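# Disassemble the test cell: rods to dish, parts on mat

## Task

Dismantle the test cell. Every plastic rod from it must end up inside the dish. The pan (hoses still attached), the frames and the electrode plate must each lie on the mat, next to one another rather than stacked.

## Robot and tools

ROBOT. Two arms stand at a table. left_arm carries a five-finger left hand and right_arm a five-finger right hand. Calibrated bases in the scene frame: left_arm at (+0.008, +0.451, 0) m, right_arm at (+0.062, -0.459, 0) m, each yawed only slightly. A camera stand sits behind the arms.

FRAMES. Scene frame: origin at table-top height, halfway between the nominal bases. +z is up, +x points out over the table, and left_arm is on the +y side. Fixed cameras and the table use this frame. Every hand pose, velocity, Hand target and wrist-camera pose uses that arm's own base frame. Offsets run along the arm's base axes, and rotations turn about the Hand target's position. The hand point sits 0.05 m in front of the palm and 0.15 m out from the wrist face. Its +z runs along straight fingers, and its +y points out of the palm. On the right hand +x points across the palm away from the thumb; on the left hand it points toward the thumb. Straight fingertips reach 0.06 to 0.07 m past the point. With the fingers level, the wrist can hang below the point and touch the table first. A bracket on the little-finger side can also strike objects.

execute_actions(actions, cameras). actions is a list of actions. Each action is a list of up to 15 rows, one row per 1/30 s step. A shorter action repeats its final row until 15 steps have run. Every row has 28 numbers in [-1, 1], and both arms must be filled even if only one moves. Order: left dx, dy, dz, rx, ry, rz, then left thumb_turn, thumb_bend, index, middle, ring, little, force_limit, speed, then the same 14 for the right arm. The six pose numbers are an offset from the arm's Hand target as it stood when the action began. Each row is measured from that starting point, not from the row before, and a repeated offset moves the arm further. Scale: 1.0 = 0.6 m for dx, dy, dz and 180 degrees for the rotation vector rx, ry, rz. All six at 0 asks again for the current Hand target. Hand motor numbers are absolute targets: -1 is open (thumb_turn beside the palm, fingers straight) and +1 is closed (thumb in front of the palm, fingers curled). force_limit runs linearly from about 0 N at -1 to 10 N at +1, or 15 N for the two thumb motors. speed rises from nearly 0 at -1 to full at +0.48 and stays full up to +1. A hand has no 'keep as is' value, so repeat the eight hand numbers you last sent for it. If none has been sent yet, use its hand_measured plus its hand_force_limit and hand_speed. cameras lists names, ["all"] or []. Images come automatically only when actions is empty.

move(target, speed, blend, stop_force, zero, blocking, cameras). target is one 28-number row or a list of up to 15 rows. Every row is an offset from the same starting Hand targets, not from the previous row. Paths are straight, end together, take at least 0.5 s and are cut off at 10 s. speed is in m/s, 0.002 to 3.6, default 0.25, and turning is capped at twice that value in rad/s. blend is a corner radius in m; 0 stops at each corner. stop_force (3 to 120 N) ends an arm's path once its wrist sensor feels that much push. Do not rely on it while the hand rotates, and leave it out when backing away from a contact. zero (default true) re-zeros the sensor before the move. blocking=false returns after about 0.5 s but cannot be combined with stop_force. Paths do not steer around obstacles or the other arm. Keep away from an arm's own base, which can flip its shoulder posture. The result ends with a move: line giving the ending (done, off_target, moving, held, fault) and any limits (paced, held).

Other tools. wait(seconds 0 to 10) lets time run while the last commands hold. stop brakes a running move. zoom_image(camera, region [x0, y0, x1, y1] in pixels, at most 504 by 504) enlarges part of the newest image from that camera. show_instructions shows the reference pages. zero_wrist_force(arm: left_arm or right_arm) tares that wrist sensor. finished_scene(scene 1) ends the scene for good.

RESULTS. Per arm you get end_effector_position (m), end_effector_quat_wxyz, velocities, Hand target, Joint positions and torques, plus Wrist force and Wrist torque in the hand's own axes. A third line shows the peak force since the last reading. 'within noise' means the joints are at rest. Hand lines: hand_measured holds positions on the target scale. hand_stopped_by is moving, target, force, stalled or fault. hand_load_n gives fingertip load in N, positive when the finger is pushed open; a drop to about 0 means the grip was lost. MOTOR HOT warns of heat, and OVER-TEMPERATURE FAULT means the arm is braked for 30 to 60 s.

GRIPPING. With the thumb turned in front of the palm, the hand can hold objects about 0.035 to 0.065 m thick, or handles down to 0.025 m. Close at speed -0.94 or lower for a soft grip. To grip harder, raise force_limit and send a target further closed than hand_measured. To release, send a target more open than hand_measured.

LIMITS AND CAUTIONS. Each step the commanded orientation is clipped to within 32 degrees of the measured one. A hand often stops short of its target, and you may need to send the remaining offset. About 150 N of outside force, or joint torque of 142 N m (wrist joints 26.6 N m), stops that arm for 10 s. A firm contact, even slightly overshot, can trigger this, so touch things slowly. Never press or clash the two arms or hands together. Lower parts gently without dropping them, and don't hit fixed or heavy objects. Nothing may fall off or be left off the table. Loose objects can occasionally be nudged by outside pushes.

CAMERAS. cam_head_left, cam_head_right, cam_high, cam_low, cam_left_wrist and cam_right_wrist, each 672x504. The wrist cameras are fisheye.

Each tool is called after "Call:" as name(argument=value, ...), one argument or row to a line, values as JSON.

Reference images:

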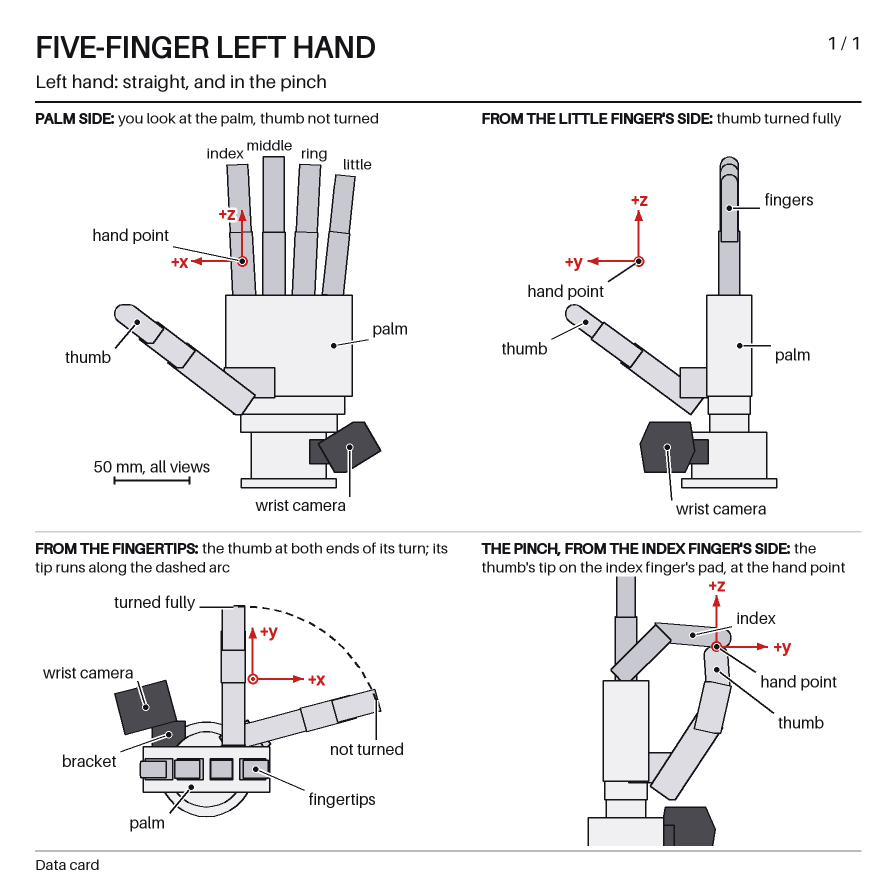

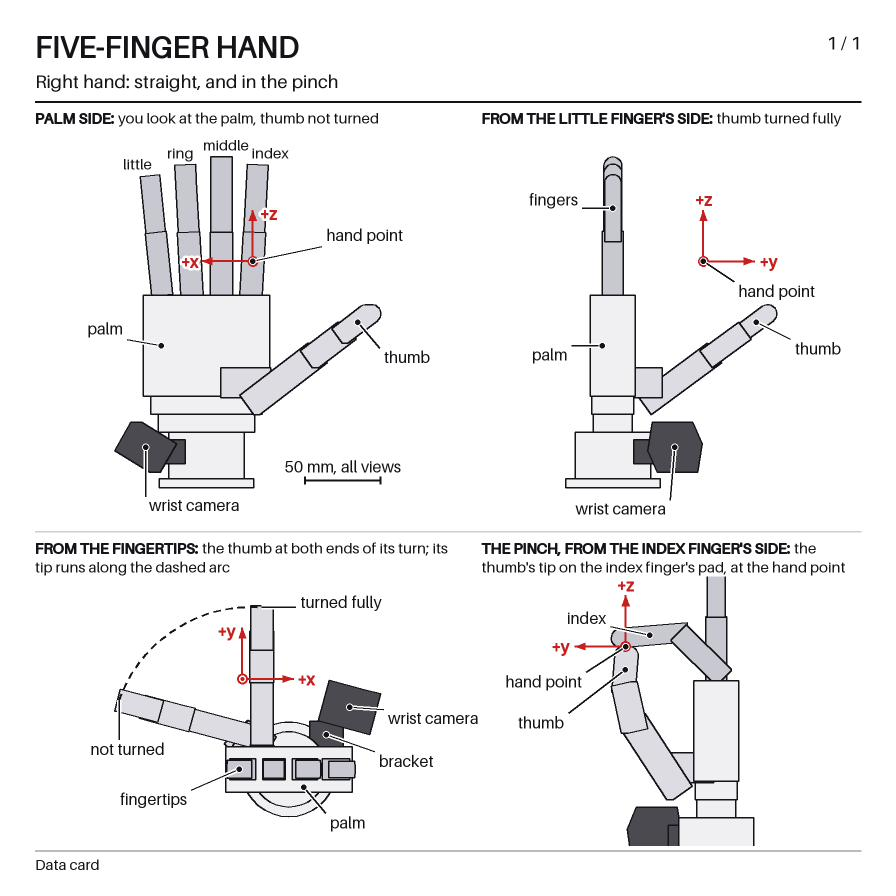

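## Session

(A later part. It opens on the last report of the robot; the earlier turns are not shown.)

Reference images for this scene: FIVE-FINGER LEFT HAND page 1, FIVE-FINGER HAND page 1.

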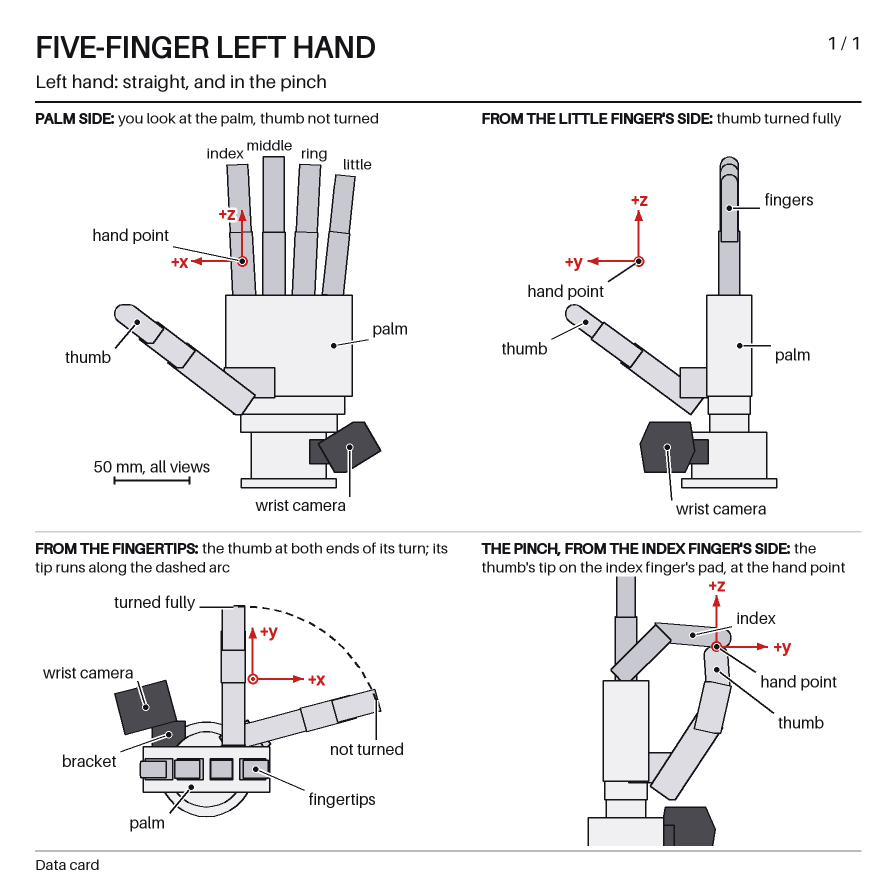

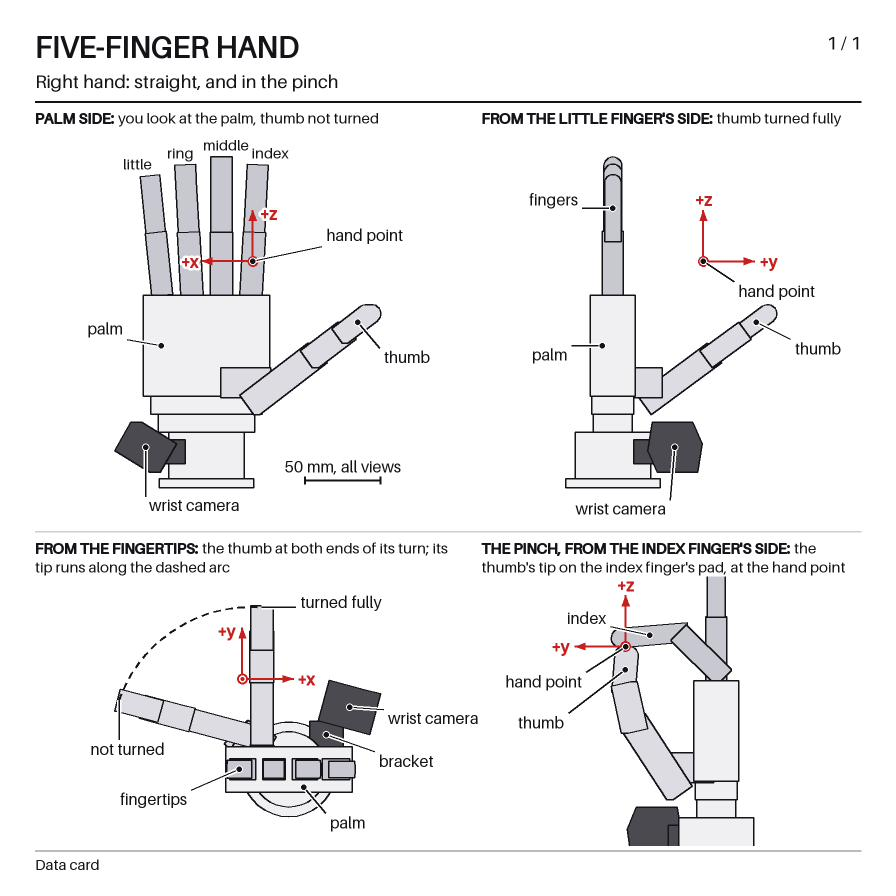

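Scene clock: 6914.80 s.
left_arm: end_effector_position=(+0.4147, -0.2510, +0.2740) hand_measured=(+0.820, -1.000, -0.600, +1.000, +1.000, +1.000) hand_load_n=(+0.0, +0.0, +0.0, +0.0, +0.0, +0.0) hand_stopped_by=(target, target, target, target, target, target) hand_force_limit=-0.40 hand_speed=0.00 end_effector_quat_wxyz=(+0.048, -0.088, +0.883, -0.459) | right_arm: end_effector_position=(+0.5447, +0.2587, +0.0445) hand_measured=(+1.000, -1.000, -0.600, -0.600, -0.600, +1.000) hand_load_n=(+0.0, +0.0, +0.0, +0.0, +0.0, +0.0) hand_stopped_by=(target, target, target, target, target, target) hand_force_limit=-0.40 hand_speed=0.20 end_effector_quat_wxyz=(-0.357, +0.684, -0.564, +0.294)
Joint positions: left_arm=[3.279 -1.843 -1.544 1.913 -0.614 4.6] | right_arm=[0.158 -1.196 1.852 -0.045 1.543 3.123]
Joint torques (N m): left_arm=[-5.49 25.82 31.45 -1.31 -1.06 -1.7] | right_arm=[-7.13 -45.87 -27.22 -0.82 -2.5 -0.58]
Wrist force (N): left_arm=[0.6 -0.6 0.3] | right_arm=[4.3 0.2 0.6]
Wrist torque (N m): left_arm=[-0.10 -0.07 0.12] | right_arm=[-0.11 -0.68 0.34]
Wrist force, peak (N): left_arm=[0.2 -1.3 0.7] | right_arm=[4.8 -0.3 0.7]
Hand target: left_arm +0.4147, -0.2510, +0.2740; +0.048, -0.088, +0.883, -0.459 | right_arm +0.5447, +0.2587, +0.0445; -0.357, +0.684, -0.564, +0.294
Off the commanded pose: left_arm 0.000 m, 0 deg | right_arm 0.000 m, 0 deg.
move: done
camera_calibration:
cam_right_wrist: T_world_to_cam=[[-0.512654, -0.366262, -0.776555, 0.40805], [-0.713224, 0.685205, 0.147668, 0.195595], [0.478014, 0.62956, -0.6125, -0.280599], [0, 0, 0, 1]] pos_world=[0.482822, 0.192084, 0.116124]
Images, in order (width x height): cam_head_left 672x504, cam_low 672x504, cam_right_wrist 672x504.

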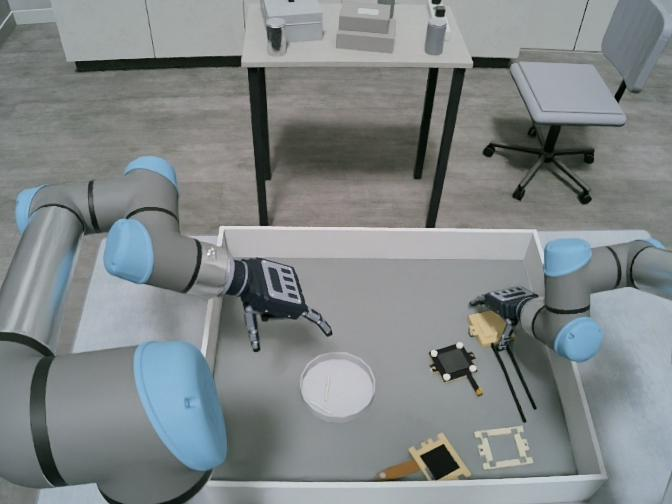

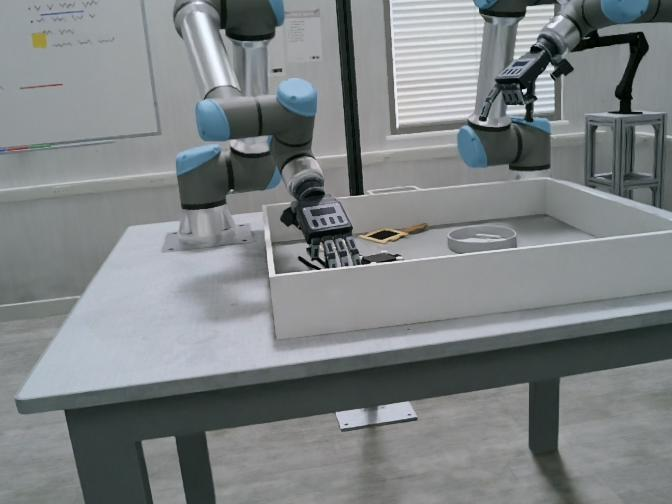

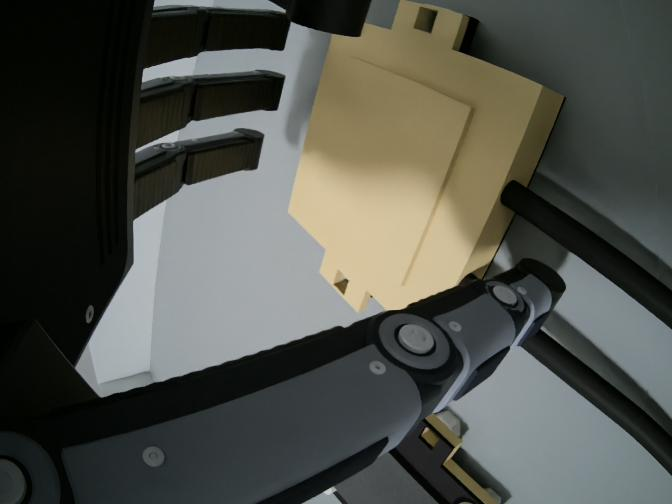

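Call:
move(
  target=[
    [0,0,0,0,0,0,0.82,-1,-0.6,1,1,1,-0.4,0.0,0,0,-0.0088,0,0,0,1,-1,-0.6,-0.6,-0.6,1,-0.4,0.2],
  ],
  speed=[0.02],
  stop_force=4,
)

Call:
execute_actions(
  actions=[
    [[0,0,0,0,0,0,0.82,-1,-0.6,1,1,1,-0.4,0.0,0,0,0,0,0,0,1,-1,-0.2,-0.2,-0.2,1,-0.4,-0.8]],
  ],
  cameras=["cam_right_wrist","cam_head_left","cam_low"],
)

Call:
zoom_image(
  camera="cam_head_left",
  region=[440, 250, 570, 380],
)

Call:
zoom_image(
  camera="cam_low",
  region=[270, 190, 400, 280],
)

Scene clock: 6931.03 s.
left_arm: end_effector_position=(+0.4147, -0.2510, +0.2740) hand_measured=(+0.820, -1.000, -0.600, +1.000, +1.000, +1.000) hand_load_n=(+0.0, +0.0, +0.0, +0.0, +0.0, +0.0) hand_stopped_by=(target, target, target, target, target, target) hand_force_limit=-0.40 hand_speed=0.00 end_effector_quat_wxyz=(+0.048, -0.088, +0.883, -0.459) | right_arm: end_effector_position=(+0.5447, +0.2587, +0.0392) hand_measured=(+1.000, -1.000, -0.600, -0.600, -0.600, +1.000) hand_load_n=(+0.0, +0.0, +0.0, -0.5, +0.0, +0.0) hand_stopped_by=(target, target, target, target, target, target) hand_force_limit=-0.40 hand_speed=0.20 end_effector_quat_wxyz=(-0.357, +0.684, -0.564, +0.294)
Joint positions: left_arm=[3.279 -1.843 -1.544 1.913 -0.614 4.6] | right_arm=[0.158 -1.188 1.857 -0.058 1.543 3.123]
Joint torques (N m): left_arm=[-5.78 27.84 30.92 -1.33 -0.97 -1.67] | right_arm=[-6.54 -46.59 -28.35 1.17 -2.21 1.36]
Wrist force (N): left_arm=[0.5 -0.8 0.4] | right_arm=[4.4 0.4 0.4]
Wrist torque (N m): left_arm=[-0.13 -0.06 0.13] | right_arm=[-0.07 -0.69 0.36]
Wrist force, peak (N): left_arm=[0.5 -1.1 0.7] | right_arm=[4.9 0.1 0.9]
Hand target: left_arm +0.4147, -0.2510, +0.2740; +0.048, -0.088, +0.883, -0.459 | right_arm +0.5447, +0.2587, +0.0392; -0.357, +0.684, -0.564, +0.294
Off the commanded pose: left_arm 0.000 m, 0 deg | right_arm 0.000 m, 0 deg.
move: done

Scene clock: 6932.00 s.
left_arm: end_effector_position=(+0.4147, -0.2510, +0.2740) hand_measured=(+0.820, -1.000, -0.600, +1.000, +1.000, +1.000) hand_load_n=(+0.5, +0.0, +0.0, +0.0, +0.0, +0.0) hand_stopped_by=(target, target, target, target, target, target) hand_force_limit=-0.40 hand_speed=0.00 end_effector_quat_wxyz=(+0.048, -0.088, +0.883, -0.459) | right_arm: end_effector_position=(+0.5447, +0.2587, +0.0392) hand_measured=(+1.000, -1.000, -0.214, -0.216, -0.214, +1.000) hand_load_n=(+1.5, +2.5, +4.5, +7.0, +3.5, +0.0) hand_stopped_by=(target, target, force, force, force, target) hand_force_limit=-0.40 hand_speed=-0.80 end_effector_quat_wxyz=(-0.357, +0.684, -0.564, +0.294)
Joint positions: left_arm=[3.279 -1.843 -1.544 1.913 -0.614 4.6] | right_arm=[0.158 -1.188 1.857 -0.058 1.543 3.123]
Joint torques (N m): left_arm=[-6.47 27.81 31.46 -1.24 -0.94 -1.6] | right_arm=[-6.54 -43.01 -24.32 1.01 -2.15 1.41]
Wrist force (N): left_arm=[0.6 -0.8 0.2] | right_arm=[4.3 0.2 -0.4]
Wrist torque (N m): left_arm=[-0.13 -0.08 0.14] | right_arm=[-0.14 -0.66 0.35]
Wrist force, peak (N): left_arm=[1.1 -0.7 0.1] | right_arm=[4.4 -2.0 1.2]
Hand target: left_arm +0.4147, -0.2510, +0.2740; +0.048, -0.088, +0.883, -0.459 | right_arm +0.5447, +0.2587, +0.0392; -0.357, +0.684, -0.564, +0.294
Off the commanded pose: left_arm 0.000 m, 0 deg | right_arm 0.000 m, 0 deg.
camera_calibration:
cam_right_wrist: T_world_to_cam=[[-0.512617, -0.366213, -0.776603, 0.403912], [-0.713231, 0.685196, 0.147677, 0.196382], [0.478044, 0.629599, -0.612437, -0.283874], [0, 0, 0, 1]] pos_world=[0.482822, 0.192084, 0.110824]
Images, in order (width x height): cam_head_left 672x504, cam_low 672x504, cam_right_wrist 672x504.

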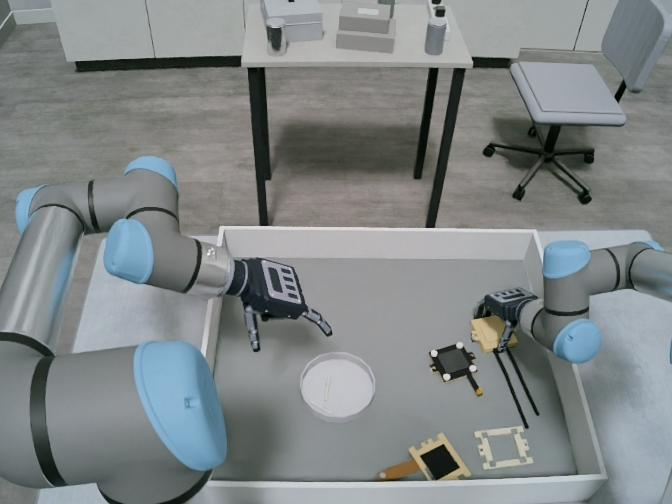

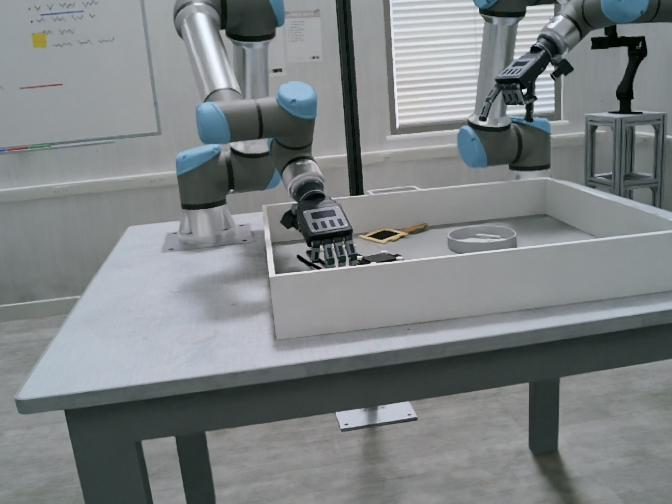

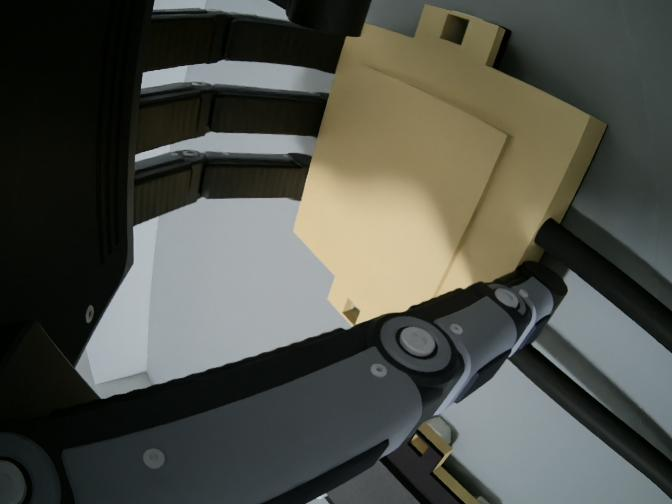

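Scaled by 3.877 from the camera's 672x504 image, which has a finer 960x720 frame.

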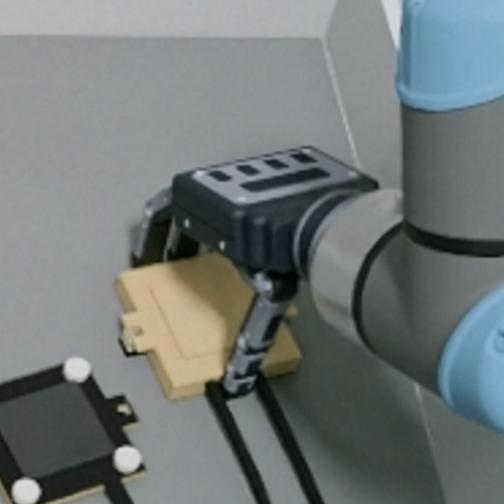

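Scaled by 3.877 from the camera's 672x504 image, which has a finer 960x720 frame.

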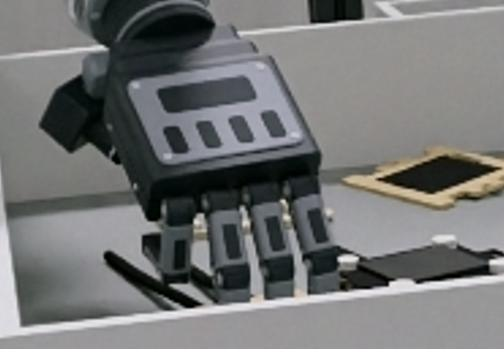

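Call:
move(
  target=[
    [0,0,0,0,0,0,0.82,-1,-0.6,1,1,1,-0.4,0.0,0,0,0.06,0,0,0,1,-1,-0.2,-0.2,-0.2,1,-0.4,-0.8],
  ],
  speed=[0.03],
  cameras=["cam_right_wrist","cam_head_left","cam_low"],
)

Call:
zoom_image(
  camera="cam_head_left",
  region=[440, 250, 570, 380],
)

Call:
zoom_image(
  camera="cam_low",
  region=[270, 190, 400, 280],
)

Scene clock: 6941.13 s.
left_arm: end_effector_position=(+0.4147, -0.2510, +0.2740) hand_measured=(+0.820, -1.000, -0.600, +1.000, +1.000, +1.000) hand_load_n=(+0.0, +0.0, +0.0, +0.0, +0.0, +0.0) hand_stopped_by=(target, target, target, target, target, target) hand_force_limit=-0.40 hand_speed=0.00 end_effector_quat_wxyz=(+0.048, -0.088, +0.883, -0.459) | right_arm: end_effector_position=(+0.5448, +0.2587, +0.0755) hand_measured=(+1.000, -1.000, -0.214, -0.216, -0.214, +1.000) hand_load_n=(+2.0, +2.5, +5.0, +7.0, +3.5, +0.0) hand_stopped_by=(target, target, force, force, force, target) hand_force_limit=-0.40 hand_speed=-0.80 end_effector_quat_wxyz=(-0.357, +0.684, -0.564, +0.294) end_effector_velocity=(+0.001, +0.001, +0.000) end_effector_angular_velocity=(+0.000, -0.005, +0.002)
Joint positions: left_arm=[3.279 -1.843 -1.544 1.913 -0.614 4.6] | right_arm=[0.158 -1.24 1.819 0.031 1.543 3.123]
Joint velocities: left_arm=[within noise] | right_arm=[0.001 0.002 0 -0.006 0 -0.001]
Joint torques (N m): left_arm=[-5.07 30.26 30.98 -1.25 -1 -1.64] | right_arm=[-4.27 -26.96 -7.9 -1.42 -1.92 1.36]
Wrist force (N): left_arm=[0.6 -0.7 0.2] | right_arm=[4.6 0.9 1.1]
Wrist torque (N m): left_arm=[-0.10 -0.08 0.13] | right_arm=[-0.09 -0.70 0.36]
Wrist force, peak (N): left_arm=[0.5 -1.3 0.5] | right_arm=[4.9 -0.2 -0.8]
Hand target: left_arm +0.4147, -0.2510, +0.2740; +0.048, -0.088, +0.883, -0.459 | right_arm +0.5447, +0.2587, +0.0752; -0.357, +0.684, -0.564, +0.294
Off the commanded pose: left_arm 0.000 m, 0 deg | right_arm 0.000 m, 0 deg.
move: done
camera_calibration:
cam_right_wrist: T_world_to_cam=[[-0.512382, -0.366159, -0.776783, 0.432056], [-0.713257, 0.68521, 0.147484, 0.19113], [0.478257, 0.629614, -0.612255, -0.261822], [0, 0, 0, 1]] pos_world=[0.482921, 0.192084, 0.147124]
Images, in order (width x height): cam_head_left 672x504, cam_low 672x504, cam_right_wrist 672x504.

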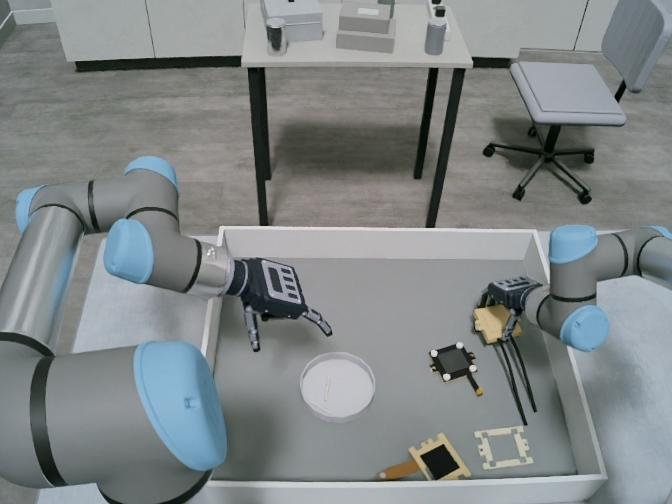

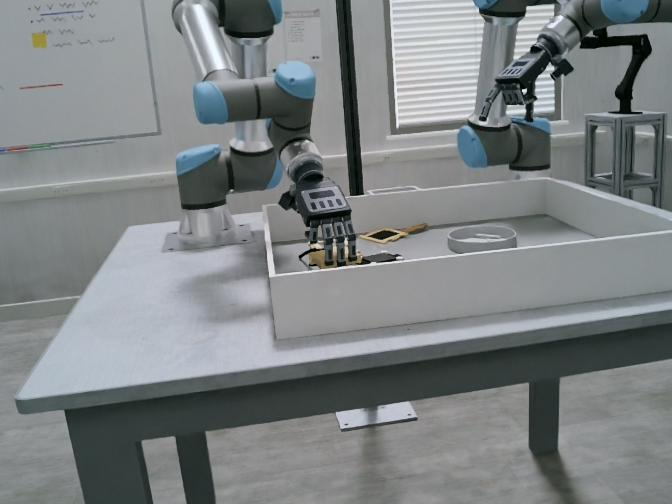

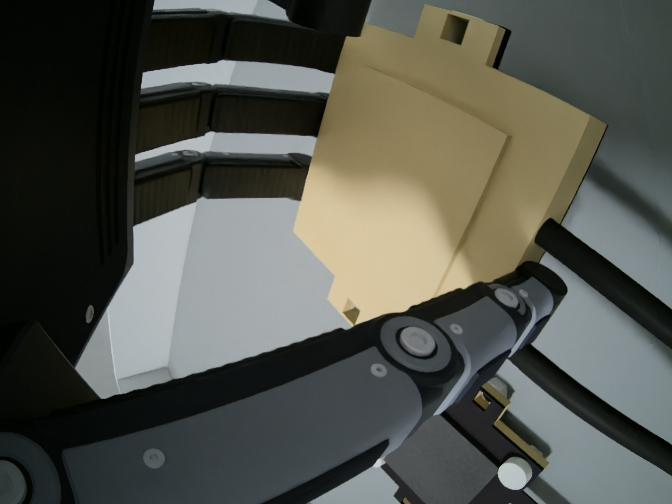

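Scaled by 3.877 from the camera's 672x504 image, which has a finer 960x720 frame.

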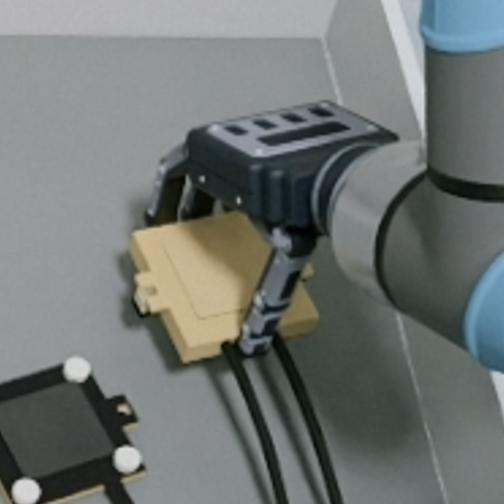

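Scaled by 3.877 from the camera's 672x504 image, which has a finer 960x720 frame.

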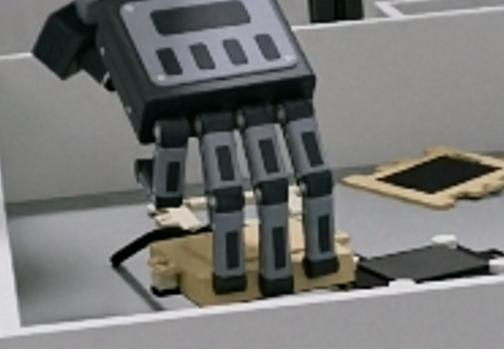

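Call:
move(
  target=[
    [0,0,0,0,0,0,0.82,-1,-0.6,1,1,1,-0.4,0.0,0.0196,0.0038,0,0,0,0,1,-1,-0.2,-0.2,-0.2,1,-0.4,-0.8],
    [0,0,0,0,0,0,0.82,-1,-0.6,1,1,1,-0.4,0.0,0.0196,0.0038,-0.0597,0,0,0,1,-1,-0.2,-0.2,-0.2,1,-0.4,-0.8],
  ],
  speed=[0.04,0.025],
  stop_force=5,
)

Call:
execute_actions(
  actions=[
    [[0,0,0,0,0,0,0.82,-1,-0.6,1,1,1,-0.4,0.0,0,0,0,0,0,0,1,-1,-0.45,-0.45,-0.45,1,-0.4,-0.5]],
  ],
  cameras=["cam_right_wrist","cam_head_left"],
)

Call:
zoom_image(
  camera="cam_head_left",
  region=[420, 280, 580, 480],
)

Scene clock: 6974.83 s.
left_arm: end_effector_position=(+0.4147, -0.2510, +0.2740) hand_measured=(+0.820, -1.000, -0.600, +1.000, +1.000, +1.000) hand_load_n=(+0.0, +0.0, +0.0, +0.0, +0.0, +0.5) hand_stopped_by=(target, target, target, target, target, target) hand_force_limit=-0.40 hand_speed=0.00 end_effector_quat_wxyz=(+0.048, -0.088, +0.883, -0.459) | right_arm: end_effector_position=(+0.5565, +0.2610, +0.0392) hand_measured=(+1.000, -1.000, -0.214, -0.216, -0.214, +1.000) hand_load_n=(+1.5, +2.5, +4.5, +6.5, +3.0, +0.0) hand_stopped_by=(target, target, force, force, force, target) hand_force_limit=-0.40 hand_speed=-0.80 end_effector_quat_wxyz=(-0.357, +0.684, -0.564, +0.294)
Joint positions: left_arm=[3.279 -1.843 -1.544 1.913 -0.614 4.6] | right_arm=[0.159 -1.165 1.822 -0.046 1.544 3.123]
Joint torques (N m): left_arm=[-6.02 31.53 30.05 -1.19 -1.03 -1.72] | right_arm=[6.98 -28.53 -6.74 1 0.72 -0.3]
Wrist force (N): left_arm=[0.1 -0.8 0.2] | right_arm=[4.4 -3.4 -3.8]
Wrist torque (N m): left_arm=[-0.12 0.00 0.11] | right_arm=[-0.30 -0.60 0.27]
Wrist force, peak (N): left_arm=[0.5 -1.1 0.8] | right_arm=[4.7 -3.4 -3.8]
Hand target: left_arm +0.4147, -0.2510, +0.2740; +0.048, -0.088, +0.883, -0.459 | right_arm +0.5565, +0.2610, +0.0392; -0.357, +0.684, -0.564, +0.294
Off the commanded pose: left_arm 0.000 m, 0 deg | right_arm 0.000 m, 0 deg.
move: contact (right_arm)

Scene clock: 6975.53 s.
left_arm: end_effector_position=(+0.4147, -0.2510, +0.2740) hand_measured=(+0.820, -1.000, -0.600, +1.000, +1.000, +1.000) hand_load_n=(+0.0, +0.0, +0.0, +0.0, +0.5, +0.0) hand_stopped_by=(target, target, target, target, target, target) hand_force_limit=-0.40 hand_speed=0.00 end_effector_quat_wxyz=(+0.048, -0.088, +0.883, -0.459) | right_arm: end_effector_position=(+0.5565, +0.2610, +0.0392) hand_measured=(+1.000, -1.000, -0.450, -0.450, -0.450, +1.000) hand_load_n=(+0.0, +0.0, +0.0, +0.0, +0.0, +0.0) hand_stopped_by=(target, target, target, target, target, target) hand_force_limit=-0.40 hand_speed=-0.50 end_effector_quat_wxyz=(-0.357, +0.684, -0.564, +0.294)
Joint positions: left_arm=[3.279 -1.843 -1.544 1.913 -0.614 4.6] | right_arm=[0.159 -1.165 1.822 -0.046 1.544 3.123]
Joint torques (N m): left_arm=[-5.16 31.09 30.62 -1.28 -0.91 -1.85] | right_arm=[5.05 -31.12 -8.27 0.33 0.82 -0.37]
Wrist force (N): left_arm=[0.6 -0.8 0.3] | right_arm=[4.4 0.4 0.5]
Wrist torque (N m): left_arm=[-0.13 -0.07 0.14] | right_arm=[-0.07 -0.69 0.33]
Wrist force, peak (N): left_arm=[0.5 -1.2 0.2] | right_arm=[4.4 -3.8 -3.5]
Hand target: left_arm +0.4147, -0.2510, +0.2740; +0.048, -0.088, +0.883, -0.459 | right_arm +0.5565, +0.2610, +0.0392; -0.357, +0.684, -0.564, +0.294
Off the commanded pose: left_arm 0.000 m, 0 deg | right_arm 0.000 m, 0 deg.
camera_calibration:
cam_right_wrist: T_world_to_cam=[[-0.51269, -0.366227, -0.776548, 0.410837], [-0.713198, 0.685224, 0.147708, 0.203197], [0.478014, 0.629561, -0.6125, -0.290934], [0, 0, 0, 1]] pos_world=[0.494622, 0.194384, 0.110824]
Images, in order (width x height): cam_head_left 672x504, cam_right_wrist 672x504.

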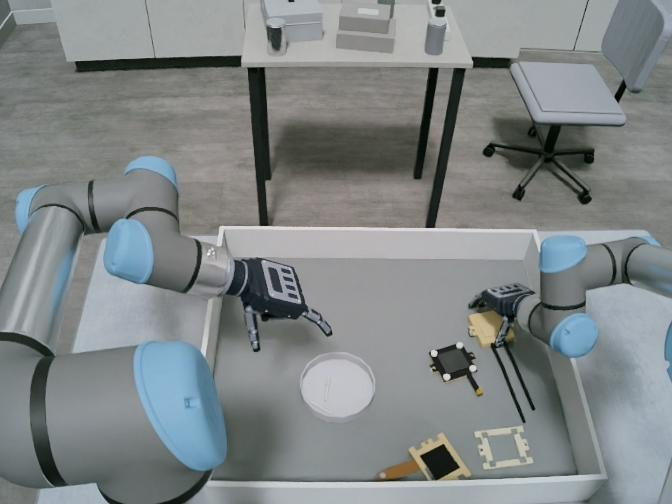

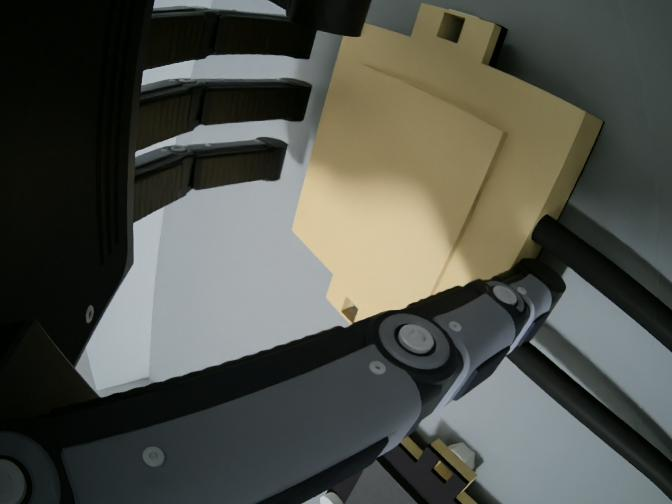

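Scaled by 2.520 from the camera's 672x504 image, which has a finer 960x720 frame.

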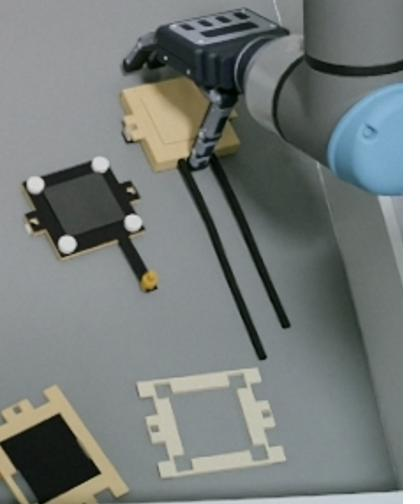

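Call:
move(
  target=[
    [0,0,0,0,0,0,0.82,-1,-0.6,1,1,1,-0.4,0.0,-0.0065,-0.0013,0,0,0,0,1,-1,-0.45,-0.45,-0.45,1,-0.4,-0.5],
    [0,0,0,0,0,0,0.82,-1,-0.6,1,1,1,-0.4,0.0,-0.0065,-0.0013,0.2,0,0,0,1,-1,-0.45,-0.45,-0.45,1,-0.4,-0.5],
    [-0.2,-0.18,-0.15,0,0,0.0539,0.82,-1,-0.6,1,1,1,-0.4,0.0,-0.2,-0.1,0.3,-0.0584,0.3,0,1,-1,-0.45,-0.45,-0.45,1,-0.4,-0.5],
  ],
  speed=[0.03,0.1,0.15],
)

Scene clock: 7071.57 s.
left_arm: end_effector_position=(+0.2947, -0.3590, +0.1840) hand_measured=(+0.820, -1.000, -0.600, +1.000, +1.000, +1.000) hand_load_n=(+0.0, +0.0, +0.0, +0.0, +0.0, +0.0) hand_stopped_by=(target, target, target, target, target, target) hand_force_limit=-0.40 hand_speed=0.00 end_effector_quat_wxyz=(+0.087, -0.163, +0.872, -0.453) | right_arm: end_effector_position=(+0.4366, +0.2009, +0.2191) hand_measured=(+1.000, -1.000, -0.450, -0.450, -0.450, +1.000) hand_load_n=(+0.0, +0.0, -0.5, +0.0, +0.0, +0.0) hand_stopped_by=(target, target, target, target, target, target) hand_force_limit=-0.40 hand_speed=-0.50 end_effector_quat_wxyz=(+0.000, +0.771, -0.636, +0.000)
Joint positions: left_arm=[2.94 -1.593 -1.939 2.622 -0.813 3.871] | right_arm=[0.096 -1.006 1.139 1.437 1.571 3.046]
Joint torques (N m): left_arm=[0.91 10.44 31.18 -2.1 3.45 1.6] | right_arm=[6.77 -55.59 -6.48 3.47 -2.11 1.46]
Wrist force (N): left_arm=[0.6 -0.8 0.6] | right_arm=[3.7 -0.6 1.2]
Wrist torque (N m): left_arm=[-0.14 -0.05 0.01] | right_arm=[-0.31 -0.57 0.32]
Wrist force, peak (N): left_arm=[1.1 -0.8 1.1] | right_arm=[4.9 0.2 0.7]
Hand target: left_arm +0.2947, -0.3590, +0.1840; +0.087, -0.163, +0.872, -0.453 | right_arm +0.4365, +0.2010, +0.2192; +0.000, +0.771, -0.636, +0.000
Off the commanded pose: left_arm 0.000 m, 0 deg | right_arm 0.000 m, 0 deg.
move: done

Call:
move(
  target=[0.15,0.2,0.15,0,0,0,0.82,-1,-0.6,1,1,1,-0.4,0.0,-0.2,-0.18,0.1,0,0,0,1,-1,-0.45,-0.45,-0.45,1,-0.4,-0.5],
  speed=0.15,
  cameras=["all"],
)

Scene clock: 7100.17 s.
left_arm: end_effector_position=(+0.3848, -0.2391, +0.2739) hand_measured=(+0.820, -1.000, -0.600, +1.000, +1.000, +1.000) hand_load_n=(+0.0, +0.0, -0.5, +0.0, +0.0, +0.5) hand_stopped_by=(target, target, target, target, target, target) hand_force_limit=-0.40 hand_speed=0.00 end_effector_quat_wxyz=(+0.087, -0.163, +0.872, -0.453) | right_arm: end_effector_position=(+0.3165, +0.0930, +0.2791) hand_measured=(+1.000, -1.000, -0.450, -0.450, -0.450, +1.000) hand_load_n=(+0.0, +0.0, +0.0, +0.0, +0.0, +0.0) hand_stopped_by=(target, target, target, target, target, target) hand_force_limit=-0.40 hand_speed=-0.50 end_effector_quat_wxyz=(+0.000, +0.771, -0.636, +0.000)
Joint positions: left_arm=[3.328 -1.682 -1.698 2.069 -0.635 4.398] | right_arm=[-0.158 -1.391 1.523 1.439 1.571 2.793]
Joint torques (N m): left_arm=[4.85 28.89 12.06 -3.45 -1.46 0.38] | right_arm=[-5.6 -33.71 -23.63 1.31 -2.63 -0.91]
Wrist force (N): left_arm=[0.4 -1.1 0.3] | right_arm=[4.0 -0.6 1.0]
Wrist torque (N m): left_arm=[-0.18 -0.05 0.14] | right_arm=[-0.27 -0.63 0.29]
Wrist force, peak (N): left_arm=[1.8 -0.7 1.2] | right_arm=[4.5 0.8 0.5]
Hand target: left_arm +0.3847, -0.2390, +0.2740; +0.087, -0.163, +0.872, -0.453 | right_arm +0.3165, +0.0930, +0.2792; +0.000, +0.771, -0.636, +0.000
Off the commanded pose: left_arm 0.000 m, 0 deg | right_arm 0.000 m, 0 deg.
move: done
camera_calibration:
cam_left_wrist: T_world_to_cam=[[-0.0749409, -0.601695, 0.795203, -0.339762], [-0.968015, 0.235374, 0.0868701, 0.405861], [-0.239439, -0.763258, -0.600088, 0.194293], [0, 0, 0, 1]] pos_world=[0.413939, -0.151667, 0.351515]
cam_right_wrist: T_world_to_cam=[[-0.897161, -0.441026, 0.0244434, 0.31763], [-0.356015, 0.754765, 0.550984, -0.120405], [-0.261447, 0.485619, -0.834158, 0.385829], [0, 0, 0, 1]] pos_world=[0.342974, 0.043595, 0.380419]

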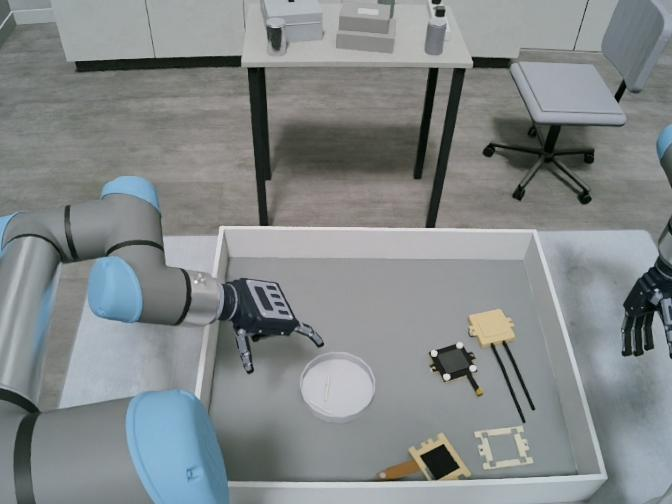

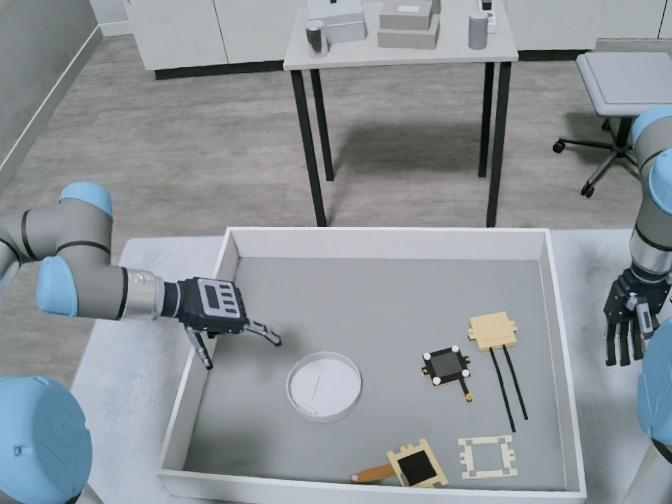

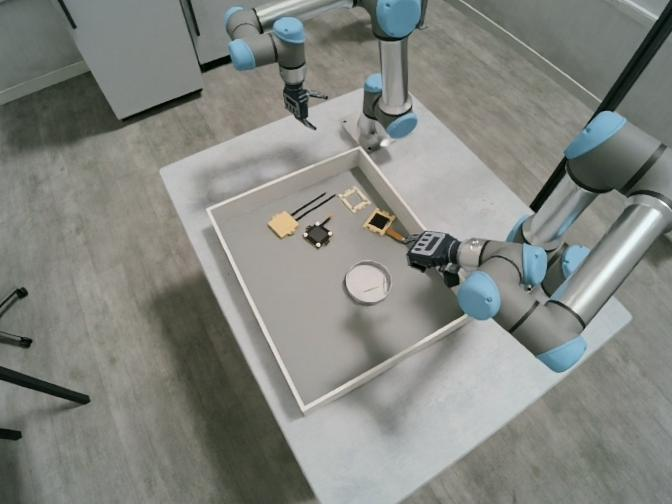

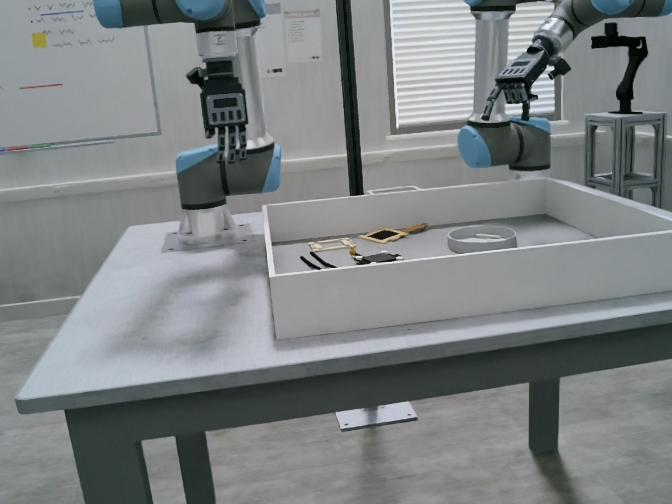

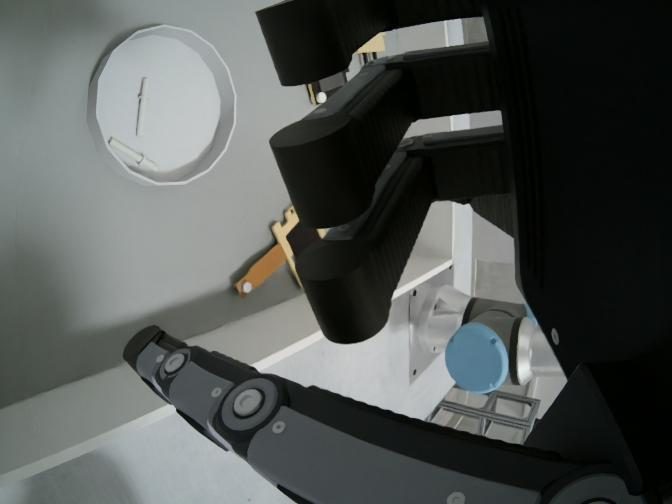

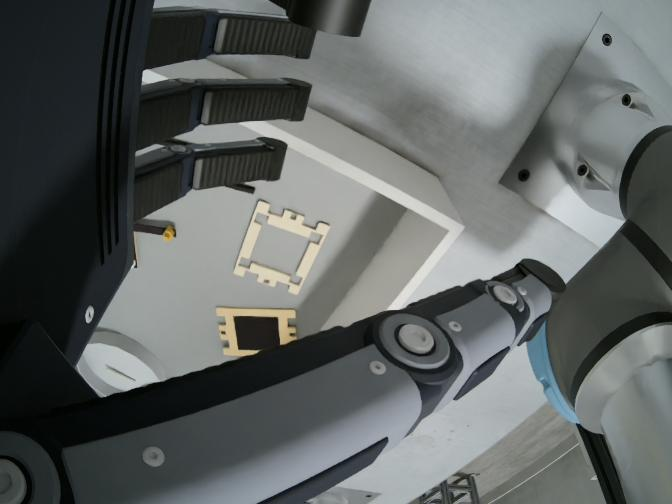

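Call:
zoom_image(
  camera="cam_right_wrist",
  region=[190, 180, 350, 370],
)

Call:
zoom_image(
  camera="cam_head_right",
  region=[270, 300, 570, 504],
)

Call:
zoom_image(
  camera="cam_low",
  region=[280, 200, 540, 290],
)

Scaled by 2.653 from the camera's 672x504 image, which has a finer 960x720 frame.

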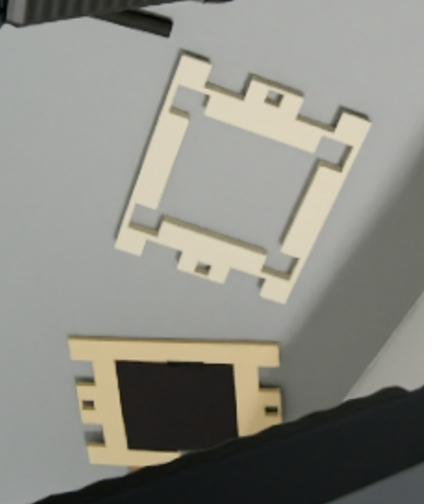

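Scaled by 1.680 from the camera's 672x504 image, which has a finer 960x720 frame.

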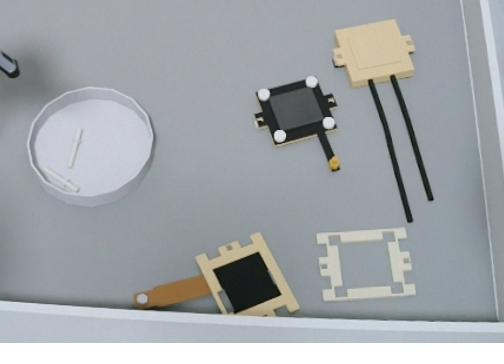

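Scaled by 1.938 from the camera's 672x504 image, which has a finer 960x720 frame.

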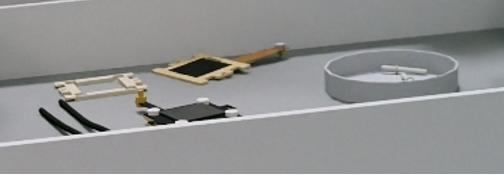

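Call:
finished_scene(
  scene=1,
)

The scene is finished: the task was done.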